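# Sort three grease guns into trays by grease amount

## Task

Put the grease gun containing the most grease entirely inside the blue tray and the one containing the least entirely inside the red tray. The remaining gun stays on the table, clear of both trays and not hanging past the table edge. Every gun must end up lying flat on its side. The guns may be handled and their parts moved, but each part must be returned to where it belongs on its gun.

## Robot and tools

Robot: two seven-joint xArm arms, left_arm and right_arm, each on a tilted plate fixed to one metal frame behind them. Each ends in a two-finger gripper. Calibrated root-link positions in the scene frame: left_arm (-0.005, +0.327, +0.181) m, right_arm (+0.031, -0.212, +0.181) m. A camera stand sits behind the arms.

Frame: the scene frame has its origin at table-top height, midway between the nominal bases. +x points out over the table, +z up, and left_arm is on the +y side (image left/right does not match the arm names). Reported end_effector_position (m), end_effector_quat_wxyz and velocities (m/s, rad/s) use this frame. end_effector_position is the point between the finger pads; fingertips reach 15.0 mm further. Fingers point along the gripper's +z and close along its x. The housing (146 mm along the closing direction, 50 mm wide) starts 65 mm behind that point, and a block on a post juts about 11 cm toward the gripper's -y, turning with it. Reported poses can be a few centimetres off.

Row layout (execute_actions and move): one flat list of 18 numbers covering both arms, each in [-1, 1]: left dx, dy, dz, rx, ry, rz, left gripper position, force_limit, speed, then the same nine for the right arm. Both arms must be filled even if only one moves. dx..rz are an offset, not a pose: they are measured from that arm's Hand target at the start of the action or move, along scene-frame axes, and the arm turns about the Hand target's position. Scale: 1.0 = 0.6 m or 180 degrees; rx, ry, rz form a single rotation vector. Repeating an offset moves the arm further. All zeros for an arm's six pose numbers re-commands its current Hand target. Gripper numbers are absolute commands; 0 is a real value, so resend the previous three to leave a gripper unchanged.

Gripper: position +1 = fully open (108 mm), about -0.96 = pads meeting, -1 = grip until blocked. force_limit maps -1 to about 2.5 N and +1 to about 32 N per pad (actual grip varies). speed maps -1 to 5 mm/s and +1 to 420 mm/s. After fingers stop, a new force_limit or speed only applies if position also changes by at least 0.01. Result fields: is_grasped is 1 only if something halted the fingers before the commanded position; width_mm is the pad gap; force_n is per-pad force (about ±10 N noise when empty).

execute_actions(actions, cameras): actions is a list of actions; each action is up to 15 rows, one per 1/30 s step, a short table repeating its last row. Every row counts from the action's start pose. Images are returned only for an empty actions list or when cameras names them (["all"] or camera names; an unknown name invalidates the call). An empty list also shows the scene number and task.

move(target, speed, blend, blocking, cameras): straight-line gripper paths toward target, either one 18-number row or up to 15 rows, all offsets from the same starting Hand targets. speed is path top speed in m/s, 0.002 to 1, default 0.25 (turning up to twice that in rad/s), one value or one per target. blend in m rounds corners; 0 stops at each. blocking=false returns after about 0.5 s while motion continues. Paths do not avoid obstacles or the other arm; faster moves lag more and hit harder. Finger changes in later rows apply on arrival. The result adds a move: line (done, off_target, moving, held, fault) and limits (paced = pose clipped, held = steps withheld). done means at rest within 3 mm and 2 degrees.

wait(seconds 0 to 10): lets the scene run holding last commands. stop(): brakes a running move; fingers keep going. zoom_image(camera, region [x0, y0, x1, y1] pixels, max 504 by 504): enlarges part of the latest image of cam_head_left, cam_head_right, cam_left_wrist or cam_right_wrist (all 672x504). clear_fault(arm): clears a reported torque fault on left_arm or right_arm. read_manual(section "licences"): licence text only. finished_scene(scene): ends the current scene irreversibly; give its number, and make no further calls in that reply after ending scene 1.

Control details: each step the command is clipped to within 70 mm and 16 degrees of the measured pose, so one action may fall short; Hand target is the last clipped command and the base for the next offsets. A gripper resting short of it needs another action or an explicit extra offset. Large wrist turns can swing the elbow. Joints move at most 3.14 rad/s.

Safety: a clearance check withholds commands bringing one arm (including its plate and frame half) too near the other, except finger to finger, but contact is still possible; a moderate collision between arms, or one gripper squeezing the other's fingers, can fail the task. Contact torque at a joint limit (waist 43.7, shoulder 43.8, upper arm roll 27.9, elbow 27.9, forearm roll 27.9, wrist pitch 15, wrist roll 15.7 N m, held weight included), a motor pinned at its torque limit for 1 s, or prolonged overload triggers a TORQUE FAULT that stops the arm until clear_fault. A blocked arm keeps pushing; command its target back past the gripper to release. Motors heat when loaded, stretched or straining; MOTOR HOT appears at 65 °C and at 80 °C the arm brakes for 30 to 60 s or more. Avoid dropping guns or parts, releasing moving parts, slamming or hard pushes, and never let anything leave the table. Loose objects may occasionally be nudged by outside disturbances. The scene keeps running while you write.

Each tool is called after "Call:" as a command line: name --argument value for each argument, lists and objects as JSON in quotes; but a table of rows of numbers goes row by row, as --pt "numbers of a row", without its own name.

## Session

Hypothesis confirmed: the longest free travel marks the gun holding the most grease.

Call:
execute_actions --actions '[]'

Scene clock: 0.00 s.
left_arm: end_effector_position=(+0.6039, -0.0050, +0.3448) width_mm=42.79 is_grasped=0 force_n=0.00 end_effector_quat_wxyz=(-0.013, +0.671, +0.155, +0.725) | right_arm: end_effector_position=(+0.5836, -0.6852, +0.1914) width_mm=0.05 is_grasped=0 force_n=0.00 end_effector_quat_wxyz=(+0.238, +0.428, -0.659, +0.570)
Joint positions: left_arm=[-0.904 0.933 -0.012 1.471 2.185 1.718 -0.165] | right_arm=[-0.821 0.301 0.438 1.08 -2.187 1.426 -0.699]
Joint velocities: within noise
Joint torques (N m): no reading
Motor temperatures (°C): left_arm=[33 35 35 32 32 31 33] | right_arm=[33 39 38 28 31 33 35]
Hand target: left_arm +0.6039, -0.0050, +0.3448; -0.013, +0.671, +0.155, +0.725 | right_arm +0.5836, -0.6852, +0.1914; -0.238, -0.428, +0.659, -0.570
Tool commands: left_gripper/position=-0.186 left_gripper/force_limit=+1.0 left_gripper/speed=+1.0 right_gripper/position=-0.962 right_gripper/force_limit=+1.0 right_gripper/speed=+1.0

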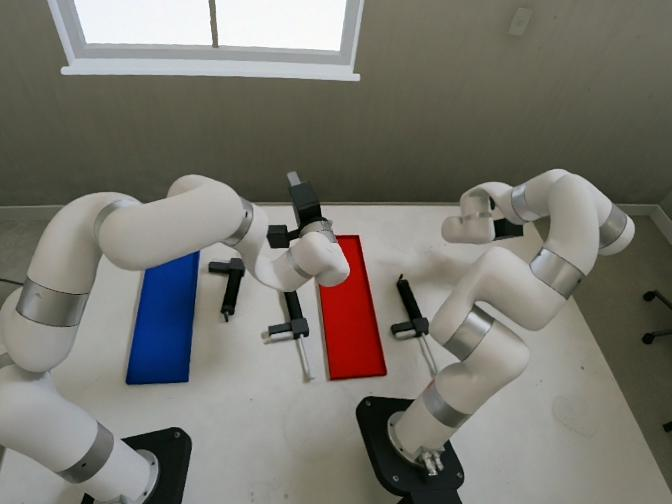

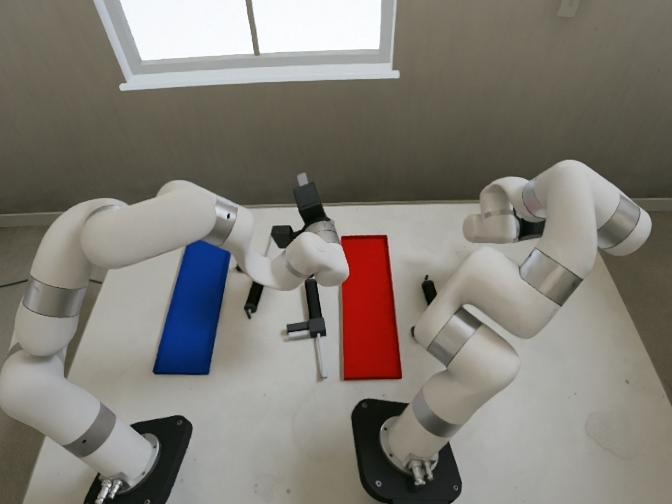

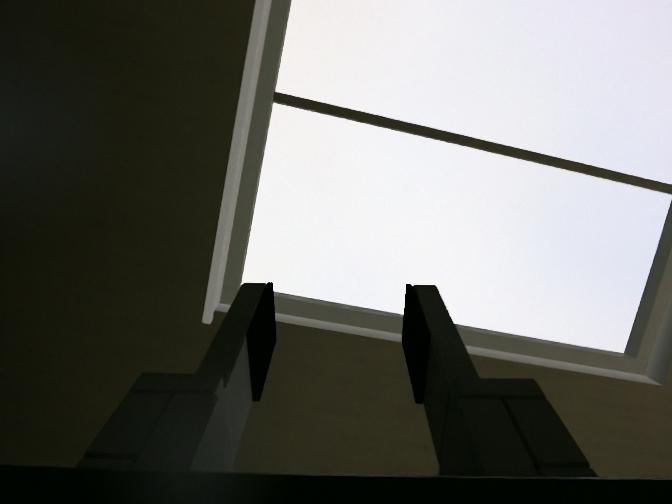

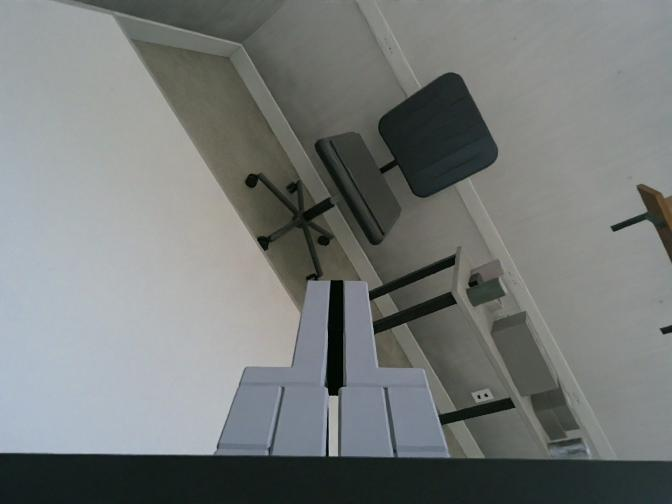

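Call:
move --pt "-0.3065 0.675 0.125 -0.009 0.52 -0.111 0.3 0.3 0.5 -0.1 0.35 0.381 0.107 -0.259 -0.349 0.3 0.3 0.5" --pt "-0.3065 0.675 0.125 -0.009 0.52 -0.111 0.3 0.3 0.5 -0.306 0.725 0.381 0.213 -0.518 -0.6976 0.3 0.3 0.5" --speed 0.5 --blend '[0.05,0]' --cameras '["all"]'

Scene clock: 22.83 s.
left_arm: end_effector_position=(+0.4200, +0.4000, +0.4198) width_mm=69.50 is_grasped=0 force_n=0.00 end_effector_quat_wxyz=(-0.001, +1.000, +0.000, -0.001) | right_arm: end_effector_position=(+0.4000, -0.2502, +0.4200) width_mm=69.50 is_grasped=0 force_n=0.00 end_effector_quat_wxyz=(-0.001, +0.707, +0.708, -0.001)
Joint positions: left_arm=[-0.689 -0.604 0.161 0.859 0.596 1.457 1.706] | right_arm=[-0.315 -0.966 0.608 0.681 0.051 1.306 0.948]
Joint torques (N m): left_arm=[2.84 -1.77 -8.36 14.2 -1.93 -0.55 1.21] | right_arm=[11.93 -7.82 2.14 21.23 1.48 -2.6 1.11]
Hand target: left_arm +0.4200, +0.4000, +0.4198; -0.001, +1.000, +0.000, -0.001 | right_arm +0.4000, -0.2502, +0.4200; -0.001, +0.707, +0.708, -0.001
Off the commanded pose: left_arm 0.000 m, 0 deg | right_arm 0.000 m, 0 deg.
move: done

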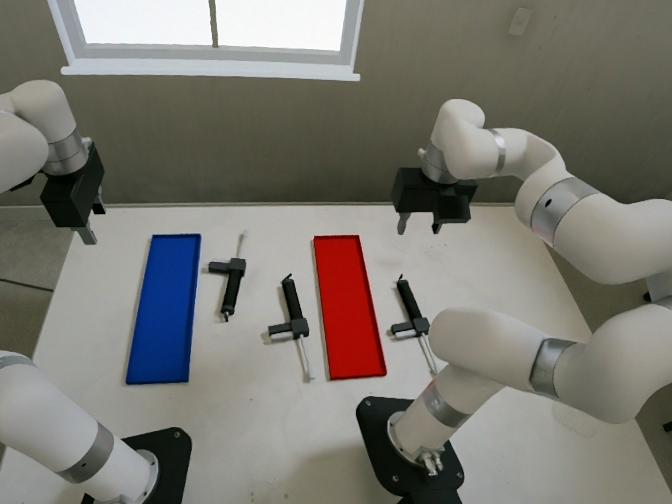

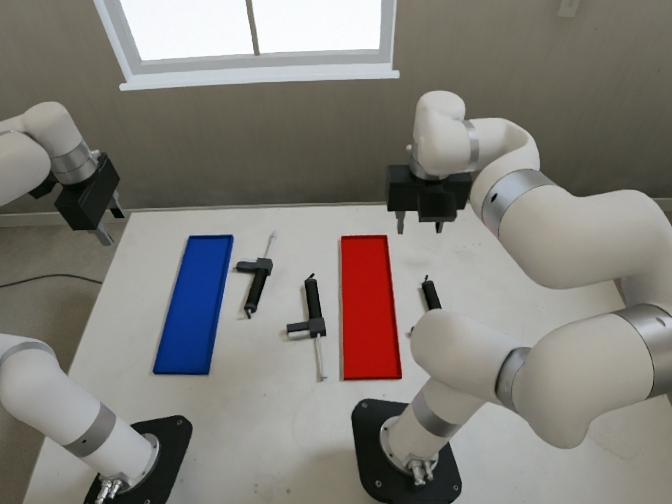

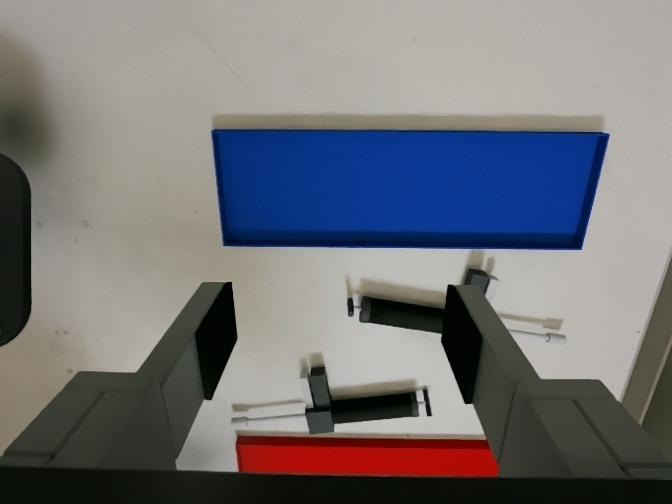

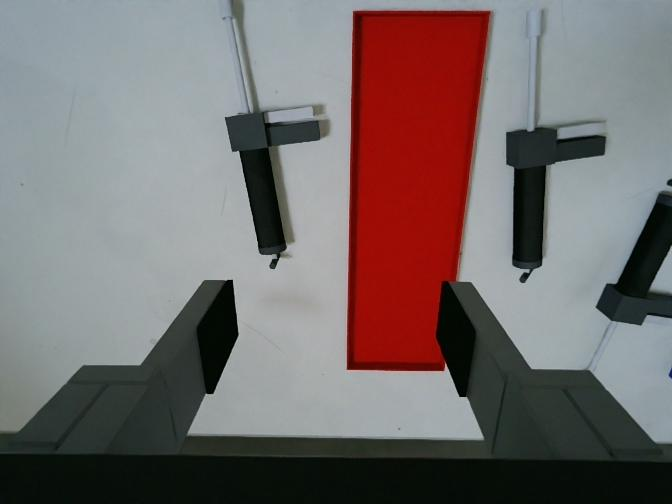

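Call:
move --pt "0 0 0 0 0 0 0.3 0.3 0.5 0.045 -0.1563 -0.4 0 0 0.0294 0.3 0.3 0.5" --pt "0 0 0 0 0 0 0.3 0.3 0.5 0.045 -0.1563 -0.6633 0 0 0.0294 0.3 0.3 0.5" --pt "0 0 0 0 0 0 0.3 0.3 0.5 0.045 -0.1563 -0.6633 0 0 0.0294 -1 0.6 -0.3" --pt "0 0 0 0 0 0 0.3 0.3 0.5 0.045 -0.1563 -0.4 0 0 0.0294 -1 0.6 -0.3" --pt "0.05 -0.36 -0.05 -0.2222 0 0 0.3 0.3 0.5 0.0833 0.2837 -0.2 0 0 0.5 -1 0.6 -0.3" --pt "0.051 -0.5583 -0.168 -0.2222 0 0 0.3 0.3 0.5 0.0833 0.2837 -0.2 0 0 0.5 -1 0.6 -0.3" --speed '[0.4,0.15,0.1,0.25,0.4,0.3]' --blend '[0.03,0,0,0.04,0.0,0]' --cameras '["cam_head_right","cam_left_wrist","cam_right_wrist"]'

Scene clock: 59.57 s.
left_arm: end_effector_position=(+0.4506, +0.0650, +0.3190) width_mm=69.50 is_grasped=0 force_n=0.00 end_effector_quat_wxyz=(+0.341, +0.940, -0.001, +0.000) | right_arm: end_effector_position=(+0.4499, -0.0800, +0.3000) width_mm=35.52 is_grasped=1 force_n=24.25 end_effector_quat_wxyz=(+0.000, -0.001, +1.000, -0.001)
Joint positions: left_arm=[-1.063 0.089 0.429 0.806 -0.325 0.352 2.074] | right_arm=[-0.166 -0.112 0.806 0.805 -0.517 0.97 0.213]
Joint torques (N m): left_arm=[-2.62 -13.14 -14.01 14.14 -2.23 -0.16 1.41] | right_arm=[19.07 -10 11.77 29.41 -1.81 -0.49 0.16]
Hand target: left_arm +0.4506, +0.0650, +0.3190; +0.341, +0.940, -0.001, +0.000 | right_arm +0.4499, -0.0800, +0.3000; +0.000, -0.001, +1.000, -0.001
Off the commanded pose: left_arm 0.000 m, 0 deg | right_arm 0.000 m, 0 deg.
move: done; limits=paced
Images, in order (width x height): cam_head_right 672x504, cam_left_wrist 672x504, cam_right_wrist 672x504.

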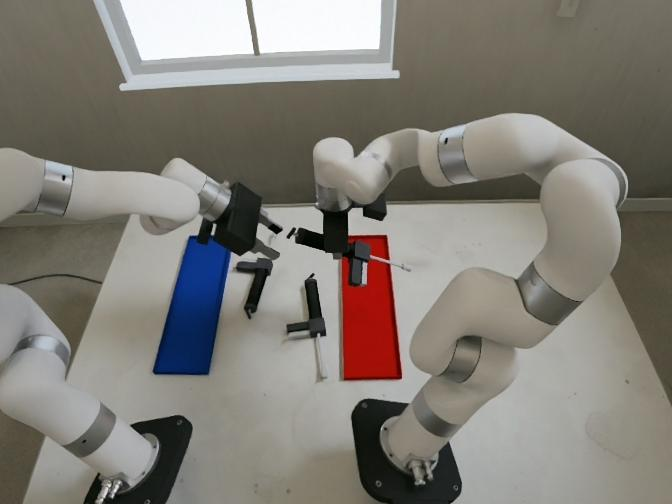

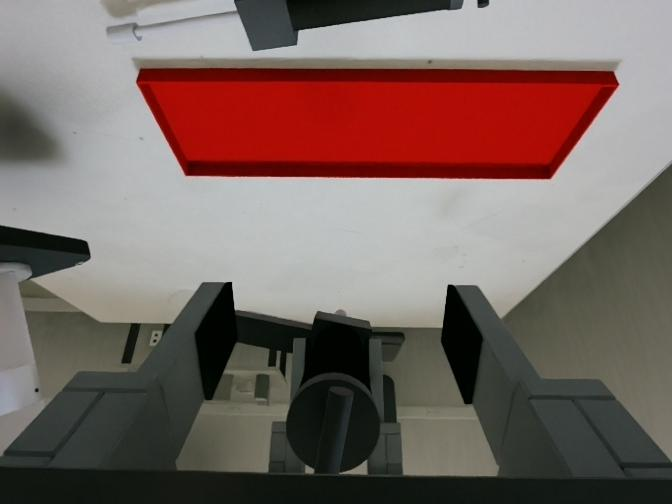

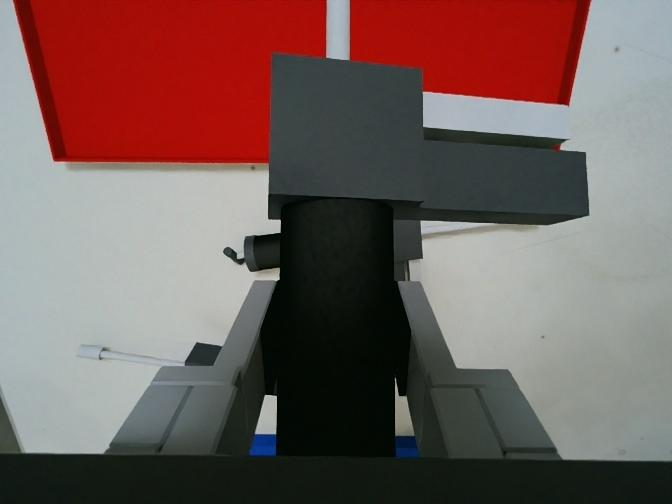

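Call:
move --target '[0,0,0,0,0,0,0.3,0.3,0.5,0,0,0,-0.139,0,0,-0.98,1,-0.3]' --speed 0.25 --cameras '["cam_head_right","cam_left_wrist"]'

Scene clock: 71.83 s.
left_arm: end_effector_position=(+0.4506, +0.0650, +0.3190) width_mm=69.50 is_grasped=0 force_n=0.00 end_effector_quat_wxyz=(+0.341, +0.940, -0.001, +0.000) | right_arm: end_effector_position=(+0.4499, -0.0800, +0.3000) width_mm=35.35 is_grasped=1 force_n=33.73 end_effector_quat_wxyz=(+0.000, -0.001, +0.976, -0.218)
Joint positions: left_arm=[-1.063 0.089 0.429 0.806 -0.325 0.352 2.074] | right_arm=[0.037 0.341 0.86 1.116 -0.892 1.628 0.585]
Joint torques (N m): left_arm=[-3.32 -13.26 -14.17 14.07 -2.31 -0.29 1.49] | right_arm=[23.27 -13.77 12.14 23.8 -1.95 1.07 1]
Hand target: left_arm +0.4506, +0.0650, +0.3190; +0.341, +0.940, -0.001, +0.000 | right_arm +0.4499, -0.0800, +0.3000; +0.000, -0.001, +0.976, -0.218
Off the commanded pose: left_arm 0.000 m, 0 deg | right_arm 0.000 m, 0 deg.
move: done
Images, in order (width x height): cam_head_right 672x504, cam_left_wrist 672x504.

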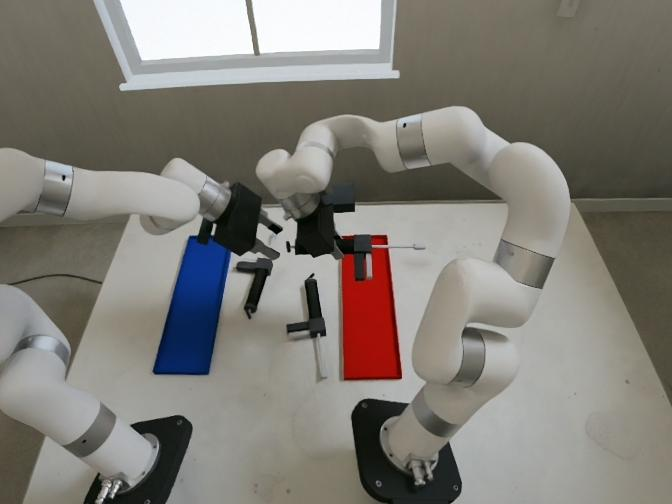

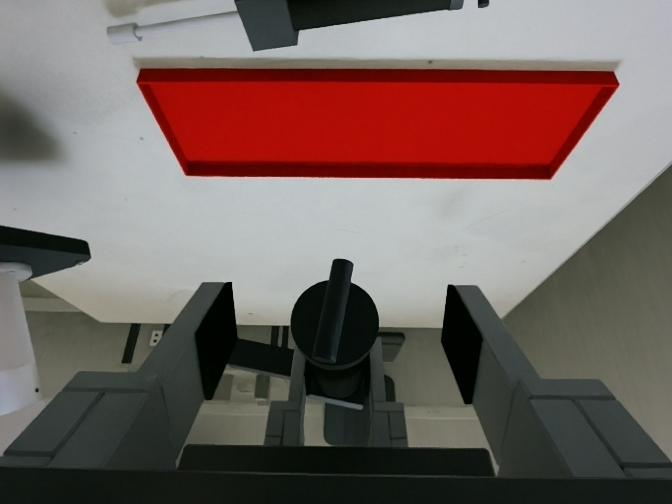

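Call:
move --pt "0 -0.0467 -0.0317 0 0 0 0.3 0.3 0.5 0 0 0 0 0 0 -0.98 1 -0.3" --pt "0 -0.0467 -0.0317 0 0 0 -1 0.3 -0.3 0 0 0 0 0 0 -0.98 1 -0.3" --pt "0 -0.03 -0.0317 0 0 0 -1 0.3 -0.3 0 0 0 0 0 0 -0.98 1 -0.3" --speed '[0.12,0.1,0.04]'

Call:
move --target '[0,0.025,0,0,0,0,-1,0.3,-0.3,0,0,0,0,0,0,-0.98,1,-0.3]' --speed 0.04

Call:
move --target '[0,0.025,0,0,0,0,-1,0.3,-0.3,0,0,0,0,0,0,-0.98,1,-0.3]' --speed 0.04 --cameras '["cam_head_right","cam_left_wrist"]'

Scene clock: 82.37 s.
left_arm: end_effector_position=(+0.4506, +0.0470, +0.2999) width_mm=8.33 is_grasped=1 force_n=32.99 end_effector_quat_wxyz=(+0.341, +0.940, -0.001, +0.000) | right_arm: end_effector_position=(+0.4499, -0.0800, +0.3000) width_mm=35.35 is_grasped=1 force_n=35.39 end_effector_quat_wxyz=(+0.000, -0.001, +0.976, -0.218)
Joint positions: left_arm=[-1.043 0.179 0.391 0.838 -0.444 0.307 2.16] | right_arm=[0.037 0.341 0.86 1.116 -0.892 1.629 0.585]
Joint torques (N m): left_arm=[0 -25.92 -1.36 13.79 3.94 -3.02 1.47] | right_arm=[22.95 -13.94 19.5 9.13 2.2 -0.71 -2.55]
Hand target: left_arm +0.4506, +0.0470, +0.2999; +0.341, +0.940, -0.001, +0.000 | right_arm +0.4499, -0.0800, +0.3000; +0.000, -0.001, +0.976, -0.218
Off the commanded pose: left_arm 0.000 m, 0 deg | right_arm 0.000 m, 0 deg.
move: done

Scene clock: 83.17 s.
left_arm: end_effector_position=(+0.4506, +0.0620, +0.2999) width_mm=8.33 is_grasped=1 force_n=32.98 end_effector_quat_wxyz=(+0.341, +0.940, -0.001, +0.000) | right_arm: end_effector_position=(+0.4499, -0.0800, +0.3000) width_mm=35.35 is_grasped=1 force_n=35.57 end_effector_quat_wxyz=(+0.000, -0.001, +0.976, -0.218)
Joint positions: left_arm=[-1.037 0.138 0.407 0.807 -0.422 0.315 2.167] | right_arm=[0.037 0.341 0.86 1.116 -0.892 1.628 0.585]
Joint torques (N m): left_arm=[-0.43 -24.58 -2.1 12.65 3.83 -2.53 0.56] | right_arm=[21.61 -13.96 18.29 11.34 2.27 -0.35 -2.35]
Hand target: left_arm +0.4506, +0.0620, +0.2999; +0.341, +0.940, -0.001, +0.000 | right_arm +0.4499, -0.0800, +0.3000; +0.000, -0.001, +0.976, -0.218
Off the commanded pose: left_arm 0.000 m, 0 deg | right_arm 0.000 m, 0 deg.
move: done

Scene clock: 83.97 s.
left_arm: end_effector_position=(+0.4506, +0.0770, +0.2999) width_mm=8.33 is_grasped=1 force_n=32.99 end_effector_quat_wxyz=(+0.341, +0.940, -0.001, +0.000) | right_arm: end_effector_position=(+0.4499, -0.0800, +0.3000) width_mm=35.35 is_grasped=1 force_n=35.53 end_effector_quat_wxyz=(+0.000, -0.001, +0.976, -0.218)
Joint positions: left_arm=[-1.029 0.097 0.424 0.778 -0.397 0.325 2.172] | right_arm=[0.037 0.341 0.86 1.116 -0.892 1.628 0.585]
Joint torques (N m): left_arm=[-0.17 -22.21 -2.51 12.21 3.45 -1.93 -0.23] | right_arm=[20.38 -13.85 16.74 13.83 2.14 0.03 -2.23]
Hand target: left_arm +0.4506, +0.0770, +0.2999; +0.341, +0.940, -0.001, +0.000 | right_arm +0.4499, -0.0800, +0.3000; +0.000, -0.001, +0.976, -0.218
Off the commanded pose: left_arm 0.000 m, 0 deg | right_arm 0.000 m, 0 deg.
move: done
Images, in order (width x height): cam_head_right 672x504, cam_left_wrist 672x504.

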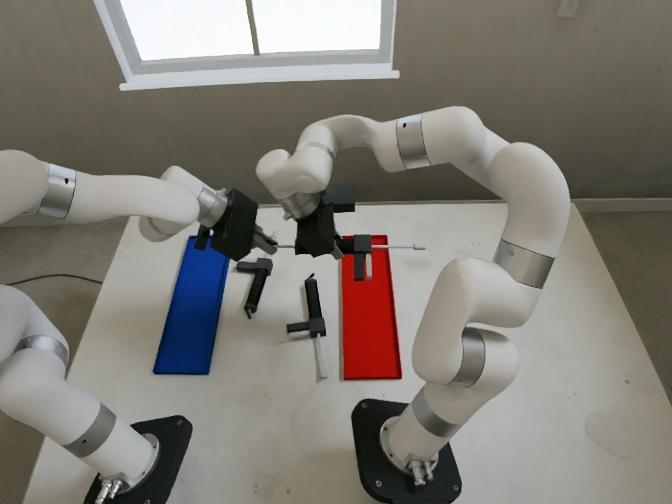

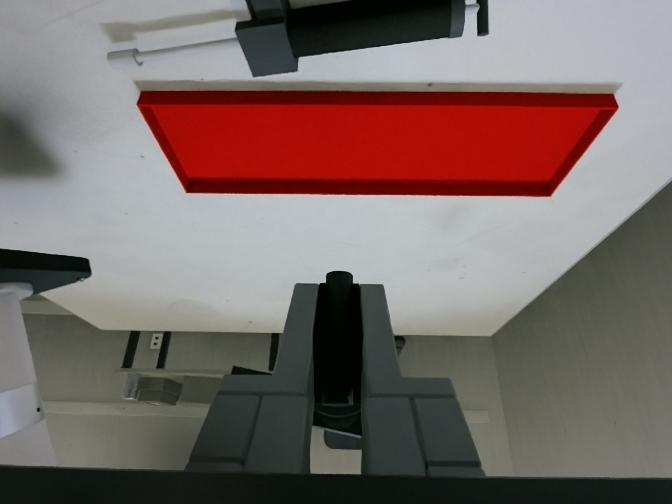

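Call:
move --target '[0,0.025,0,0,0,0,-1,0.3,-0.3,0,0,0,0,0,0,-0.98,1,-0.3]' --speed 0.04

Call:
move --target '[0,0.025,0,0,0,0,-1,0.3,-0.3,0,0,0,0,0,0,-0.98,1,-0.3]' --speed 0.04

Call:
move --target '[0,0.025,0,0,0,0,-1,0.3,-0.3,0,0,0,0,0,0,-0.98,1,-0.3]' --speed 0.04 --cameras '["cam_left_wrist"]'

Scene clock: 89.40 s.
left_arm: end_effector_position=(+0.4506, +0.0920, +0.2999) width_mm=8.33 is_grasped=1 force_n=32.95 end_effector_quat_wxyz=(+0.341, +0.940, -0.001, +0.000) | right_arm: end_effector_position=(+0.4499, -0.0798, +0.3000) width_mm=35.35 is_grasped=1 force_n=35.69 end_effector_quat_wxyz=(+0.000, -0.001, +0.976, -0.217)
Joint positions: left_arm=[-1.02 0.055 0.441 0.75 -0.368 0.336 2.174] | right_arm=[0.037 0.341 0.86 1.116 -0.892 1.628 0.585]
Joint torques (N m): left_arm=[5.8 -23.21 4.87 10.16 4.13 -1.79 -1.29] | right_arm=[15 -17.9 7.55 14.6 0.58 5.97 -1.48]
Hand target: left_arm +0.4506, +0.0920, +0.2999; +0.341, +0.940, -0.001, +0.000 | right_arm +0.4499, -0.0800, +0.3000; +0.000, -0.001, +0.976, -0.218
Off the commanded pose: left_arm 0.000 m, 0 deg | right_arm 0.000 m, 0 deg.
move: done

Scene clock: 90.20 s.
left_arm: end_effector_position=(+0.4506, +0.1070, +0.2999) width_mm=8.33 is_grasped=1 force_n=32.93 end_effector_quat_wxyz=(+0.341, +0.940, -0.001, +0.000) | right_arm: end_effector_position=(+0.4500, -0.0799, +0.3000) width_mm=35.35 is_grasped=1 force_n=35.64 end_effector_quat_wxyz=(+0.000, -0.001, +0.976, -0.218)
Joint positions: left_arm=[-1.008 0.014 0.457 0.725 -0.336 0.349 2.175] | right_arm=[0.037 0.341 0.859 1.116 -0.892 1.628 0.585]
Joint torques (N m): left_arm=[7.01 -22.78 5.1 10.22 3.9 -1.68 -1.49] | right_arm=[15.15 -22.21 5.56 8.87 0.31 6.03 -1.52]
Hand target: left_arm +0.4506, +0.1070, +0.2999; +0.341, +0.940, -0.001, +0.000 | right_arm +0.4499, -0.0800, +0.3000; +0.000, -0.001, +0.976, -0.218
Off the commanded pose: left_arm 0.000 m, 0 deg | right_arm 0.000 m, 0 deg.
move: done

Scene clock: 91.00 s.
left_arm: end_effector_position=(+0.4506, +0.1220, +0.2999) width_mm=8.33 is_grasped=1 force_n=32.90 end_effector_quat_wxyz=(+0.341, +0.940, -0.001, +0.000) | right_arm: end_effector_position=(+0.4499, -0.0799, +0.3000) width_mm=35.35 is_grasped=1 force_n=35.68 end_effector_quat_wxyz=(+0.000, -0.001, +0.976, -0.218)
Joint positions: left_arm=[-0.994 -0.028 0.471 0.701 -0.302 0.364 2.175] | right_arm=[0.037 0.341 0.859 1.116 -0.892 1.628 0.585]
Joint torques (N m): left_arm=[7.57 -22.02 5.57 10.16 4.03 -1.48 -1.34] | right_arm=[13.86 -22.57 4.41 8.17 0.82 5.95 -2.14]
Hand target: left_arm +0.4506, +0.1220, +0.2999; +0.341, +0.940, -0.001, +0.000 | right_arm +0.4499, -0.0800, +0.3000; +0.000, -0.001, +0.976, -0.218
Off the commanded pose: left_arm 0.000 m, 0 deg | right_arm 0.000 m, 0 deg.
move: done
Images, in order (width x height): cam_left_wrist 672x504.

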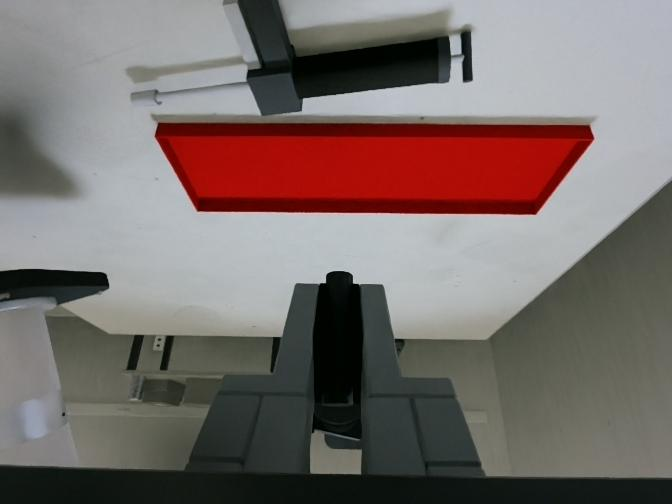

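Call:
move --pt "0 -0.1408 0 0 0 0 -1 0.3 -0.3 0 0 0 0 0 0 -0.98 1 -0.3" --pt "0 -0.1408 0 0 0 0 0.3 0.3 -0.2 0 0 0 0 0 0 -0.98 1 -0.3" --pt "0 0.0 0.13 0 0 0 0.3 0.3 -0.2 0 0 0 0 0 0 -0.98 1 -0.3" --pt "0 0.1 0.15 0 0 0 0.3 0.3 -0.2 0 -0.4417 -0.3 0 0 -0.5 -0.98 1 -0.3" --pt "0 0.1 0.15 0 0 0 0.3 0.3 -0.2 0 -0.4417 -0.463 0 0 -0.5 -0.98 1 -0.3" --pt "0 0.1 0.15 0 0 0 0.3 0.3 -0.2 0 -0.4417 -0.463 0 0 -0.5 0.3 0.6 -0.3" --pt "0 0.1 0.15 0 0 0 0.3 0.3 -0.2 0 -0.4417 -0.1 0.109 -0.109 -0.4913 0.3 0.6 -0.3" --speed '[0.1,0.05,0.25,0.4,0.12,0.05,0.3]' --blend '[0,0,0.03,0.03,0,0,0]' --cameras '["all"]'

Scene clock: 118.27 s.
left_arm: end_effector_position=(+0.4506, +0.1820, +0.3899) width_mm=69.50 is_grasped=0 force_n=0.00 end_effector_quat_wxyz=(+0.341, +0.940, -0.001, +0.000) | right_arm: end_effector_position=(+0.4499, -0.3450, +0.2400) width_mm=69.50 is_grasped=0 force_n=0.00 end_effector_quat_wxyz=(-0.001, +0.707, +0.708, -0.001)
Joint positions: left_arm=[-0.971 -0.354 0.457 0.728 0.049 0.67 1.89] | right_arm=[-0.458 -0.548 0.358 0.476 -0.298 0.682 0.917]
Joint torques (N m): left_arm=[0.15 -12.87 -9.43 11.19 2.63 -0.79 1.45] | right_arm=[13.04 -13.39 0.33 16.04 1.6 -0.38 -1.51]
Hand target: left_arm +0.4506, +0.1820, +0.3899; +0.341, +0.940, -0.001, +0.000 | right_arm +0.4499, -0.3450, +0.2400; -0.001, +0.707, +0.708, -0.001
Off the commanded pose: left_arm 0.000 m, 0 deg | right_arm 0.000 m, 0 deg.
move: done

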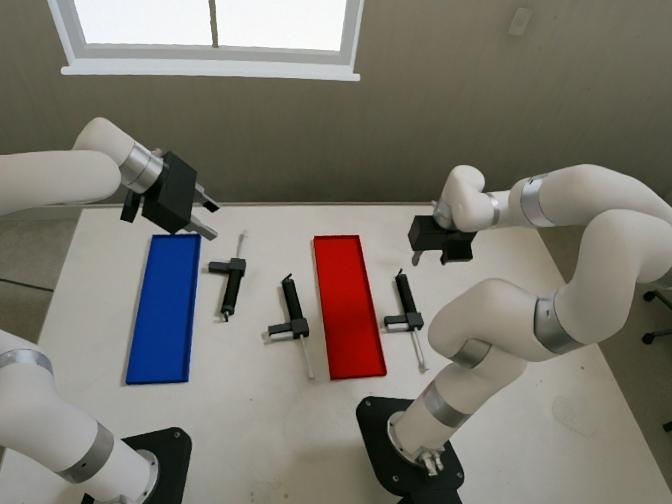

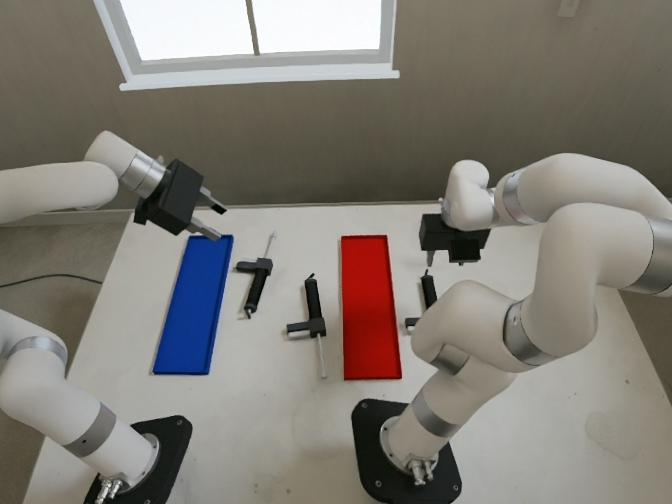

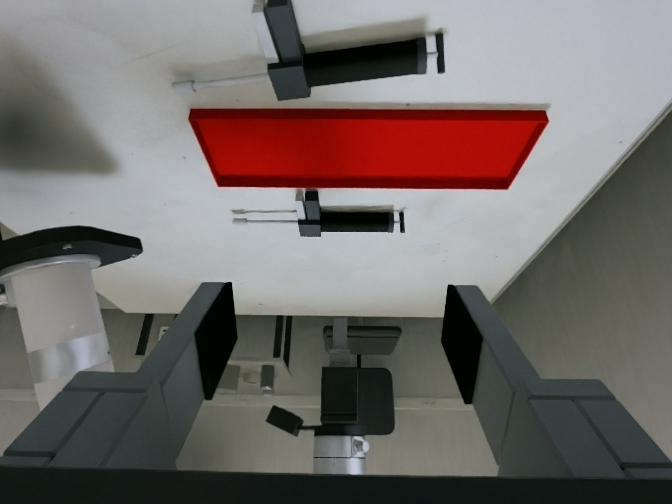

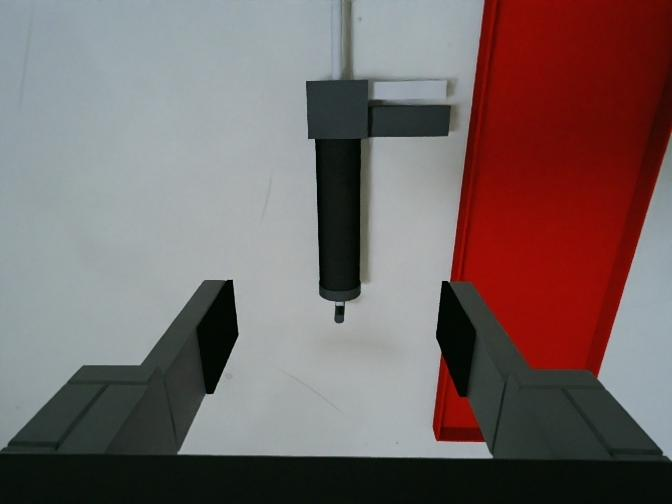

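Call:
move --pt "0 0.15 0 0 0 0 0.3 0.3 -0.2 -0.008 0.5767 -0.1 0 0 0.0556 0.3 0.6 -0.3" --pt "0 0.15 0 0 0 0 0.3 0.3 -0.2 -0.008 0.5767 -0.363 0 0 0.0556 0.3 0.6 -0.3" --pt "0 0.15 0 0 0 0 0.3 0.3 -0.2 -0.008 0.5767 -0.363 0 0 0.0556 -1 0.9 -0.3" --pt "0 0.15 0 0 0 0 0.3 0.3 -0.2 -0.008 0.5767 -0.1 0 0 0.0556 -1 0.9 -0.3" --pt "0 0.15 0 0 0 0 0.3 0.3 -0.2 0 0.4417 0.1 0 0 0.5 -1 0.9 -0.3" --pt "0 -0.1867 -0.118 0 0 0 0.3 0.3 -0.2 0 0.4417 0.1 0 0 0.5 -1 0.9 -0.3" --speed '[0.4,0.15,0.1,0.25,0.4,0.3]' --blend '[0.03,0,0,0.04,0,0]' --cameras '["cam_head_right","cam_left_wrist","cam_right_wrist"]'

Scene clock: 133.53 s.
left_arm: end_effector_position=(+0.4506, +0.0700, +0.3192) width_mm=69.50 is_grasped=0 force_n=0.00 end_effector_quat_wxyz=(+0.341, +0.940, -0.001, +0.000) | right_arm: end_effector_position=(+0.4499, -0.0800, +0.3000) width_mm=35.43 is_grasped=1 force_n=28.36 end_effector_quat_wxyz=(+0.000, -0.001, +1.000, -0.001)
Joint positions: left_arm=[-1.097 0.076 0.471 0.797 -0.323 0.357 2.08] | right_arm=[-0.498 -0.189 1.122 0.796 -0.418 0.932 0.137]
Joint torques (N m): left_arm=[-2.72 -12.32 -14.06 13.87 -2.51 -0.13 1.56] | right_arm=[19.94 -13.04 4.39 20.97 1.5 -2.99 -1.44]
Hand target: left_arm +0.4506, +0.0700, +0.3191; +0.341, +0.940, -0.001, +0.000 | right_arm +0.4499, -0.0800, +0.3000; +0.000, -0.001, +1.000, -0.001
Off the commanded pose: left_arm 0.000 m, 0 deg | right_arm 0.000 m, 0 deg.
move: done
Images, in order (width x height): cam_head_right 672x504, cam_left_wrist 672x504, cam_right_wrist 672x504.

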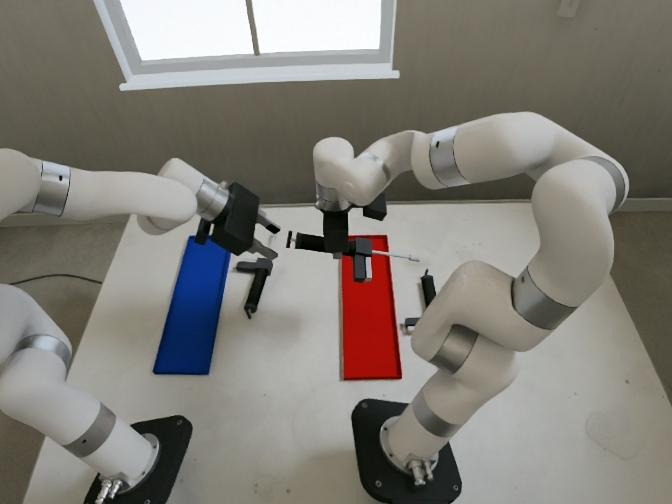

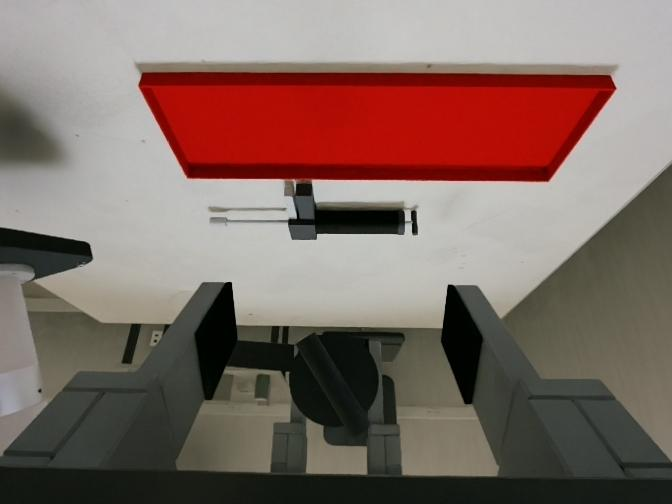

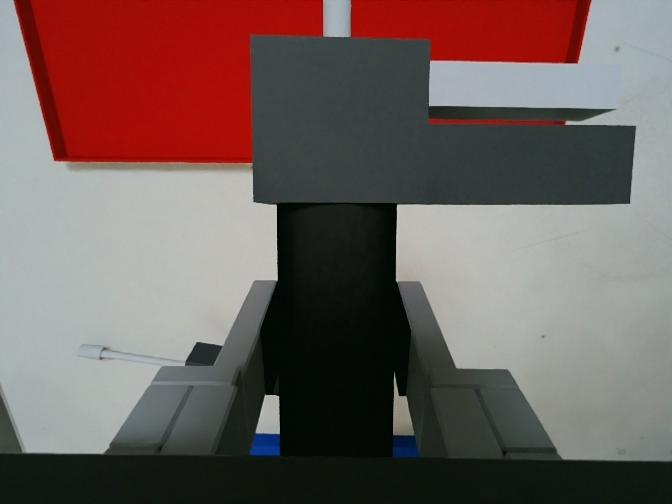

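Call:
move --pt "0 0 0 0 0 0 0.3 0.3 -0.2 0 0 0 -0.089 0 0 -0.98 1 -0.3" --pt "0 -0.055 -0.0337 0 0 0 0.3 0.3 -0.2 0 0 0 -0.089 0 0 -0.98 1 -0.3" --speed '[0.25,0.12]' --cameras '["cam_head_right","cam_left_wrist"]'

Scene clock: 143.50 s.
left_arm: end_effector_position=(+0.4506, +0.0370, +0.2989) width_mm=69.50 is_grasped=0 force_n=0.00 end_effector_quat_wxyz=(+0.341, +0.940, -0.001, +0.000) | right_arm: end_effector_position=(+0.4499, -0.0800, +0.3000) width_mm=35.40 is_grasped=1 force_n=30.51 end_effector_quat_wxyz=(+0.000, -0.001, +0.990, -0.141)
Joint positions: left_arm=[-1.08 0.212 0.413 0.861 -0.48 0.304 2.173] | right_arm=[-0.363 0.304 1.221 1.017 -0.897 1.492 0.563]
Joint torques (N m): left_arm=[-3.74 -15.55 -13.24 14.21 -2.09 -5.72 1.59] | right_arm=[22.44 -10.73 12.86 24.05 -1.84 0.5 1.07]
Hand target: left_arm +0.4506, +0.0370, +0.2989; +0.341, +0.940, -0.001, +0.000 | right_arm +0.4499, -0.0800, +0.3000; +0.000, -0.001, +0.990, -0.141
Off the commanded pose: left_arm 0.000 m, 0 deg | right_arm 0.000 m, 0 deg.
move: done
Images, in order (width x height): cam_head_right 672x504, cam_left_wrist 672x504.

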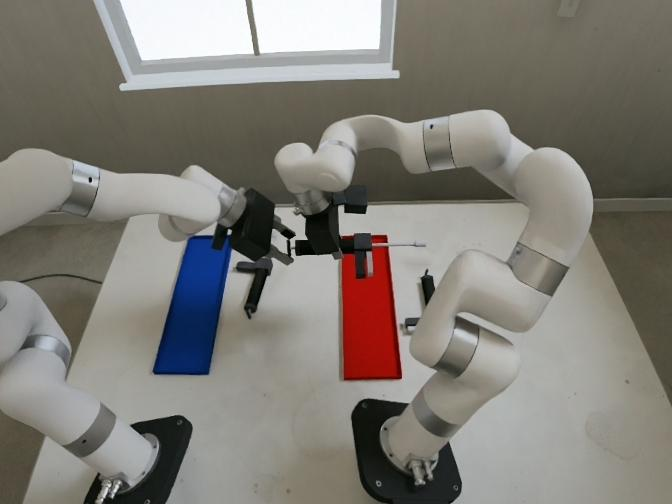

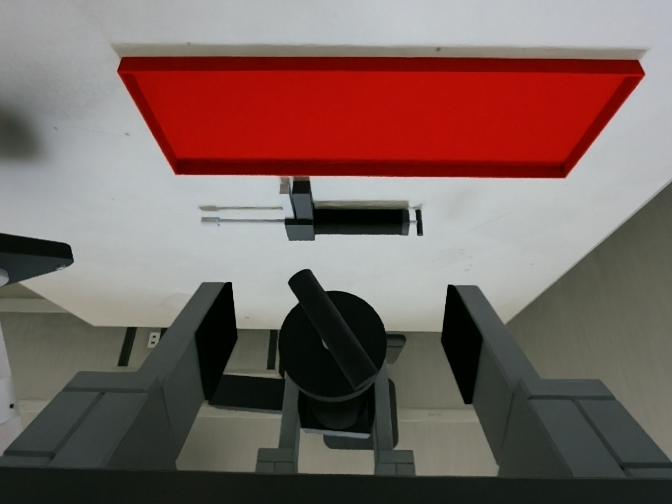

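Call:
move --pt "0 -0.008 -0.015 0 0 0 0.3 0.3 -0.2 0 0 0 0 0 0 -0.98 1 -0.3" --pt "0 -0.008 -0.015 0 0 0 -1 0.3 -0.3 0 0 0 0 0 0 -0.98 1 -0.3" --pt "0 0.017 -0.015 0 0 0 -1 0.3 -0.3 0 0 0 0 0 0 -0.98 1 -0.3" --speed '[0.12,0.1,0.04]'

Call:
move --target '[0,0.025,0,0,0,0,-1,0.3,-0.3,0,0,0,0,0,0,-0.98,1,-0.3]' --speed 0.04

Call:
move --target '[0,0.025,0,0,0,0,-1,0.3,-0.3,0,0,0,0,0,0,-0.98,1,-0.3]' --speed 0.04

Call:
move --target '[0,0.025,0,0,0,0,-1,0.3,-0.3,0,0,0,0,0,0,-0.98,1,-0.3]' --speed 0.04 --cameras '["cam_left_wrist"]'

Scene clock: 156.00 s.
left_arm: end_effector_position=(+0.4506, +0.0472, +0.2899) width_mm=8.26 is_grasped=1 force_n=37.93 end_effector_quat_wxyz=(+0.341, +0.940, -0.001, +0.000) | right_arm: end_effector_position=(+0.4499, -0.0800, +0.3000) width_mm=35.26 is_grasped=1 force_n=40.38 end_effector_quat_wxyz=(+0.000, -0.001, +0.990, -0.140)
Joint positions: left_arm=[-1.054 0.203 0.406 0.838 -0.509 0.294 2.223] | right_arm=[-0.363 0.304 1.221 1.017 -0.897 1.492 0.563]
Joint torques (N m): left_arm=[-1.24 -25.15 -2.21 12.52 3.6 -1.9 1.02] | right_arm=[9.4 -15.45 15.76 16.56 -0.94 -1.03 -2.29]
Hand target: left_arm +0.4506, +0.0472, +0.2899; +0.341, +0.940, -0.001, +0.000 | right_arm +0.4499, -0.0800, +0.3000; +0.000, -0.001, +0.990, -0.141
Off the commanded pose: left_arm 0.000 m, 0 deg | right_arm 0.000 m, 0 deg.
move: done

Scene clock: 156.80 s.
left_arm: end_effector_position=(+0.4506, +0.0622, +0.2899) width_mm=8.26 is_grasped=1 force_n=37.92 end_effector_quat_wxyz=(+0.341, +0.940, -0.001, +0.000) | right_arm: end_effector_position=(+0.4499, -0.0800, +0.3000) width_mm=35.26 is_grasped=1 force_n=40.27 end_effector_quat_wxyz=(+0.000, -0.001, +0.990, -0.140)
Joint positions: left_arm=[-1.049 0.162 0.424 0.807 -0.487 0.301 2.23] | right_arm=[-0.363 0.304 1.221 1.017 -0.897 1.492 0.563]
Joint torques (N m): left_arm=[-1.69 -24.34 -3.18 11.85 3.74 -1.66 0.6] | right_arm=[9.45 -16.39 15.63 19.54 -0.87 -1.08 -2.12]
Hand target: left_arm +0.4506, +0.0622, +0.2899; +0.341, +0.940, -0.001, +0.000 | right_arm +0.4499, -0.0800, +0.3000; +0.000, -0.001, +0.990, -0.141
Off the commanded pose: left_arm 0.000 m, 0 deg | right_arm 0.000 m, 0 deg.
move: done

Scene clock: 157.60 s.
left_arm: end_effector_position=(+0.4506, +0.0772, +0.2899) width_mm=8.26 is_grasped=1 force_n=37.91 end_effector_quat_wxyz=(+0.341, +0.940, -0.001, +0.000) | right_arm: end_effector_position=(+0.4499, -0.0800, +0.3000) width_mm=35.26 is_grasped=1 force_n=40.18 end_effector_quat_wxyz=(+0.000, -0.001, +0.990, -0.140)
Joint positions: left_arm=[-1.043 0.121 0.442 0.777 -0.461 0.31 2.233] | right_arm=[-0.363 0.304 1.221 1.017 -0.897 1.492 0.563]
Joint torques (N m): left_arm=[-1.65 -23.17 -3.7 11.81 3.77 -1.34 -1.01] | right_arm=[9.9 -16.52 15.56 19.86 -0.93 -1.02 -1.99]
Hand target: left_arm +0.4506, +0.0772, +0.2899; +0.341, +0.940, -0.001, +0.000 | right_arm +0.4499, -0.0800, +0.3000; +0.000, -0.001, +0.990, -0.141
Off the commanded pose: left_arm 0.000 m, 0 deg | right_arm 0.000 m, 0 deg.
move: done

Scene clock: 158.40 s.
left_arm: end_effector_position=(+0.4506, +0.0922, +0.2899) width_mm=8.26 is_grasped=1 force_n=37.91 end_effector_quat_wxyz=(+0.341, +0.940, -0.001, +0.000) | right_arm: end_effector_position=(+0.4499, -0.0800, +0.3000) width_mm=35.26 is_grasped=1 force_n=40.12 end_effector_quat_wxyz=(+0.000, -0.001, +0.990, -0.140)
Joint positions: left_arm=[-1.035 0.08 0.461 0.749 -0.429 0.32 2.234] | right_arm=[-0.363 0.304 1.221 1.017 -0.897 1.492 0.563]
Joint torques (N m): left_arm=[-1.1 -21.42 -3.98 11.53 3.58 -1.16 -1.37] | right_arm=[10.27 -16.5 15.52 19.66 -0.76 -0.89 -1.82]
Hand target: left_arm +0.4506, +0.0922, +0.2899; +0.341, +0.940, -0.001, +0.000 | right_arm +0.4499, -0.0800, +0.3000; +0.000, -0.001, +0.990, -0.141
Off the commanded pose: left_arm 0.000 m, 0 deg | right_arm 0.000 m, 0 deg.
move: done
Images, in order (width x height): cam_left_wrist 672x504.

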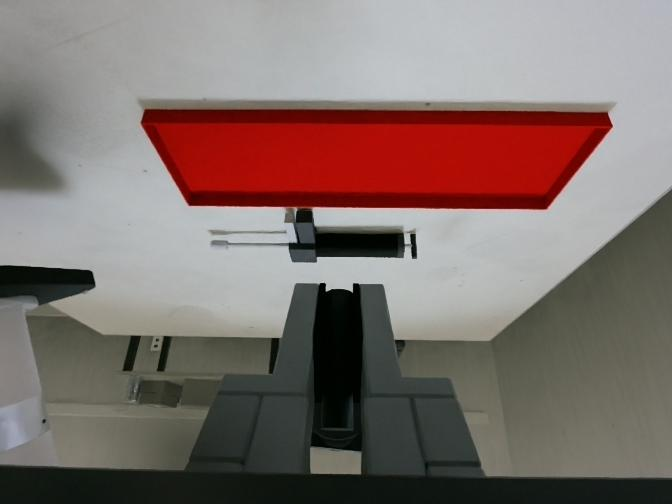

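Call:
move --target '[0,0.025,0,0,0,0,-1,0.3,-0.3,0,0,0,0,0,0,-0.98,1,-0.3]' --speed 0.04

Call:
move --target '[0,0.02,0,0,0,0,-1,0.3,-0.3,0,0,0,0,0,0,-0.98,1,-0.3]' --speed 0.04

Scene clock: 162.10 s.
left_arm: end_effector_position=(+0.4506, +0.1072, +0.2899) width_mm=8.26 is_grasped=1 force_n=37.90 end_effector_quat_wxyz=(+0.341, +0.940, -0.001, +0.000) | right_arm: end_effector_position=(+0.4499, -0.0800, +0.3000) width_mm=35.26 is_grasped=1 force_n=40.06 end_effector_quat_wxyz=(+0.000, -0.001, +0.990, -0.140)
Joint positions: left_arm=[-1.025 0.038 0.478 0.723 -0.395 0.331 2.233] | right_arm=[-0.363 0.304 1.221 1.017 -0.897 1.492 0.563]
Joint torques (N m): left_arm=[-0.69 -20.57 -4.45 11.19 3.9 -1.03 -1.63] | right_arm=[12.78 -16.44 15.39 19.75 -0.39 -0.58 -1.25]
Hand target: left_arm +0.4506, +0.1072, +0.2899; +0.341, +0.940, -0.001, +0.000 | right_arm +0.4499, -0.0800, +0.3000; +0.000, -0.001, +0.990, -0.141
Off the commanded pose: left_arm 0.000 m, 0 deg | right_arm 0.000 m, 0 deg.
move: done

Scene clock: 162.90 s.
left_arm: end_effector_position=(+0.4506, +0.1191, +0.2899) width_mm=8.26 is_grasped=1 force_n=37.86 end_effector_quat_wxyz=(+0.341, +0.940, -0.001, +0.000) | right_arm: end_effector_position=(+0.4500, -0.0797, +0.3001) width_mm=35.26 is_grasped=1 force_n=39.88 end_effector_quat_wxyz=(+0.000, -0.001, +0.990, -0.140)
Joint positions: left_arm=[-1.015 0.004 0.491 0.704 -0.364 0.342 2.231] | right_arm=[-0.363 0.304 1.221 1.017 -0.896 1.491 0.563]
Joint torques (N m): left_arm=[7.69 -22.06 6.73 9.88 4.09 -1.9 -1.4] | right_arm=[12.79 -19.18 5.08 15.26 0.69 6.25 -1.9]
Hand target: left_arm +0.4506, +0.1192, +0.2899; +0.341, +0.940, -0.001, +0.000 | right_arm +0.4499, -0.0800, +0.3000; +0.000, -0.001, +0.990, -0.141
Off the commanded pose: left_arm 0.000 m, 0 deg | right_arm 0.000 m, 0 deg.
move: done

Call:
move --pt "0 -0.1450 0 0 0 0 -1 0.3 -0.3 0 0 0 0 0 0 -0.98 1 -0.3" --pt "0 -0.1450 0 0 0 0 0.3 0.3 -0.2 0 0 0 0 0 0 -0.98 1 -0.3" --pt "0 0.0 0.13 0 0 0 0.3 0.3 -0.2 0 0 0 0 0 0 -0.98 1 -0.3" --pt "-0.05 0.42 0.167 0.174 0.174 0.4776 0.3 0.3 -0.2 -0.05 0.133 -0.3 0 0 -0.5 -0.98 1 -0.3" --pt "-0.05 0.42 0.167 0.174 0.174 0.4776 0.3 0.3 -0.2 -0.05 0.133 -0.463 0 0 -0.5 -0.98 1 -0.3" --pt "-0.05 0.42 0.167 0.174 0.174 0.4776 0.3 0.3 -0.2 -0.05 0.133 -0.463 0 0 -0.5 0.3 0.6 -0.3" --pt "-0.05 0.42 0.167 0.174 0.174 0.4776 0.3 0.3 -0.2 -0.05 0.133 -0.2 0 0 -0.5 0.3 0.6 -0.3" --speed '[0.1,0.05,0.25,0.4,0.12,0.05,0.3]' --blend '[0,0,0.03,0.03,0,0,0]' --cameras '["cam_head_left","cam_right_wrist","cam_left_wrist"]'

Scene clock: 202.47 s.
left_arm: end_effector_position=(+0.4206, +0.3712, +0.3901) width_mm=69.50 is_grasped=0 force_n=0.00 end_effector_quat_wxyz=(+0.000, +0.707, +0.707, -0.001) | right_arm: end_effector_position=(+0.4199, -0.0002, +0.1800) width_mm=69.50 is_grasped=0 force_n=0.00 end_effector_quat_wxyz=(-0.099, +0.700, +0.701, -0.099)
Joint positions: left_arm=[-0.526 -0.541 0.043 0.789 0.536 1.31 0.136] | right_arm=[-0.212 0.602 0.885 1.061 -0.865 1.138 2.098]
Joint torques (N m): left_arm=[2.51 -5.51 -11.23 14.87 -3.14 -0.43 -0.35] | right_arm=[8.64 -19.17 19.73 6.33 1.9 -0.21 -1.46]
Hand target: left_arm +0.4206, +0.3712, +0.3901; +0.000, +0.707, +0.707, -0.001 | right_arm +0.4199, -0.0002, +0.1800; -0.099, +0.700, +0.701, -0.099
Off the commanded pose: left_arm 0.000 m, 0 deg | right_arm 0.000 m, 0 deg.
move: done
Images, in order (width x height): cam_head_left 672x504, cam_left_wrist 672x504, cam_right_wrist 672x504.

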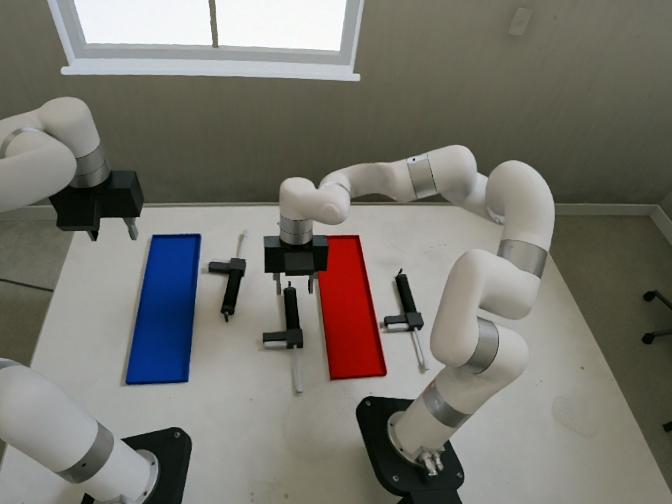

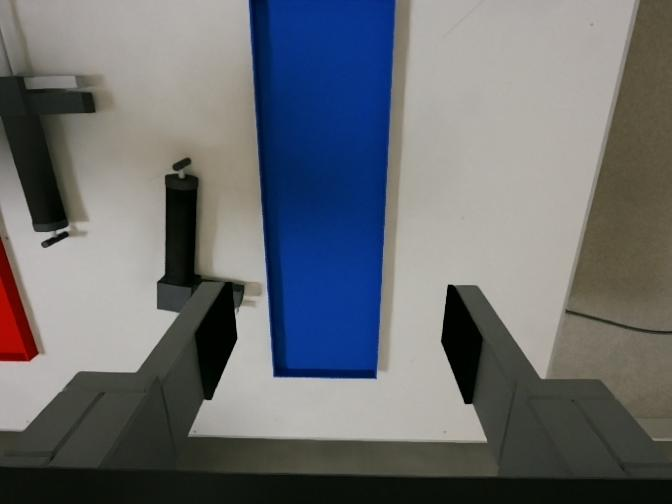

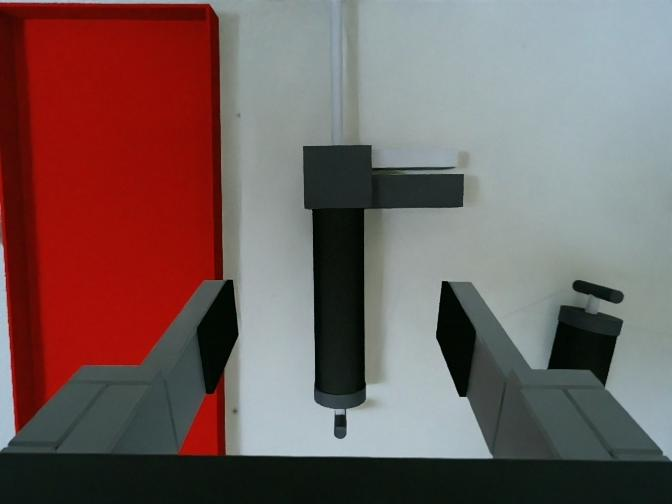

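Call:
move --pt "0 0 0 0 0 0 0.3 0.3 -0.2 0.2568 0.277 -0.01 0.133 -0.0095 0.9457 0.3 0.6 -0.3" --pt "0 0 0 0 0 0 0.3 0.3 -0.2 0.2568 0.277 -0.263 0.133 -0.0095 0.9457 0.3 0.6 -0.3" --pt "0 0 0 0 0 0 0.3 0.3 -0.2 0.2568 0.277 -0.263 0.133 -0.0095 0.9457 -1 0.9 -0.3" --pt "0 0 0 0 0 0 0.3 0.3 -0.2 0.2568 0.277 0.0 0.133 -0.0095 0.9457 -1 0.9 -0.3" --speed '[0.5,0.15,0.1,0.25]' --blend '[0.03,0,0,0]' --cameras '["cam_right_wrist"]'

Scene clock: 235.80 s.
left_arm: end_effector_position=(+0.4206, +0.3712, +0.3901) width_mm=69.50 is_grasped=0 force_n=0.00 end_effector_quat_wxyz=(+0.000, +0.707, +0.707, -0.001) | right_arm: end_effector_position=(+0.5740, +0.1660, +0.1800) width_mm=35.31 is_grasped=1 force_n=46.92 end_effector_quat_wxyz=(+0.001, -0.656, +0.755, -0.001)
Joint positions: left_arm=[-0.526 -0.541 0.043 0.789 0.536 1.31 0.136] | right_arm=[0.245 1.202 0.891 1.981 -1.341 1.448 -0.92]
Joint torques (N m): left_arm=[1.82 -5.76 -7.76 14.53 -2.61 -2.51 1.01] | right_arm=[27.57 -28.4 22.42 2.43 1.61 -0.79 0.95]
Hand target: left_arm +0.4206, +0.3712, +0.3901; +0.000, +0.707, +0.707, -0.001 | right_arm +0.5740, +0.1660, +0.1800; +0.001, -0.656, +0.755, -0.001
Off the commanded pose: left_arm 0.000 m, 0 deg | right_arm 0.000 m, 0 deg.
move: done
Images, in order (width x height): cam_right_wrist 672x504.

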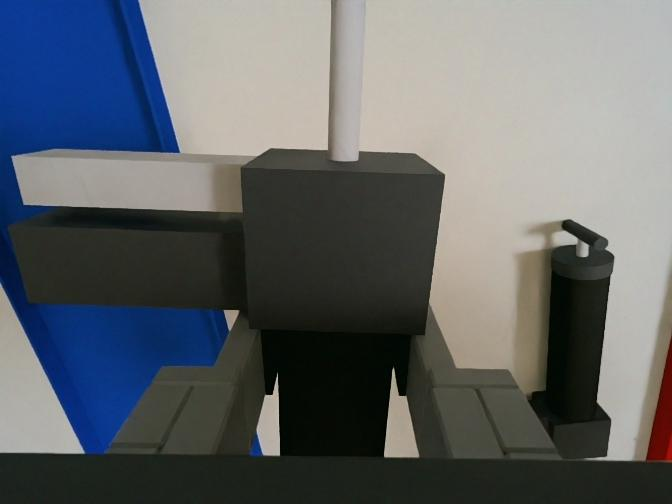

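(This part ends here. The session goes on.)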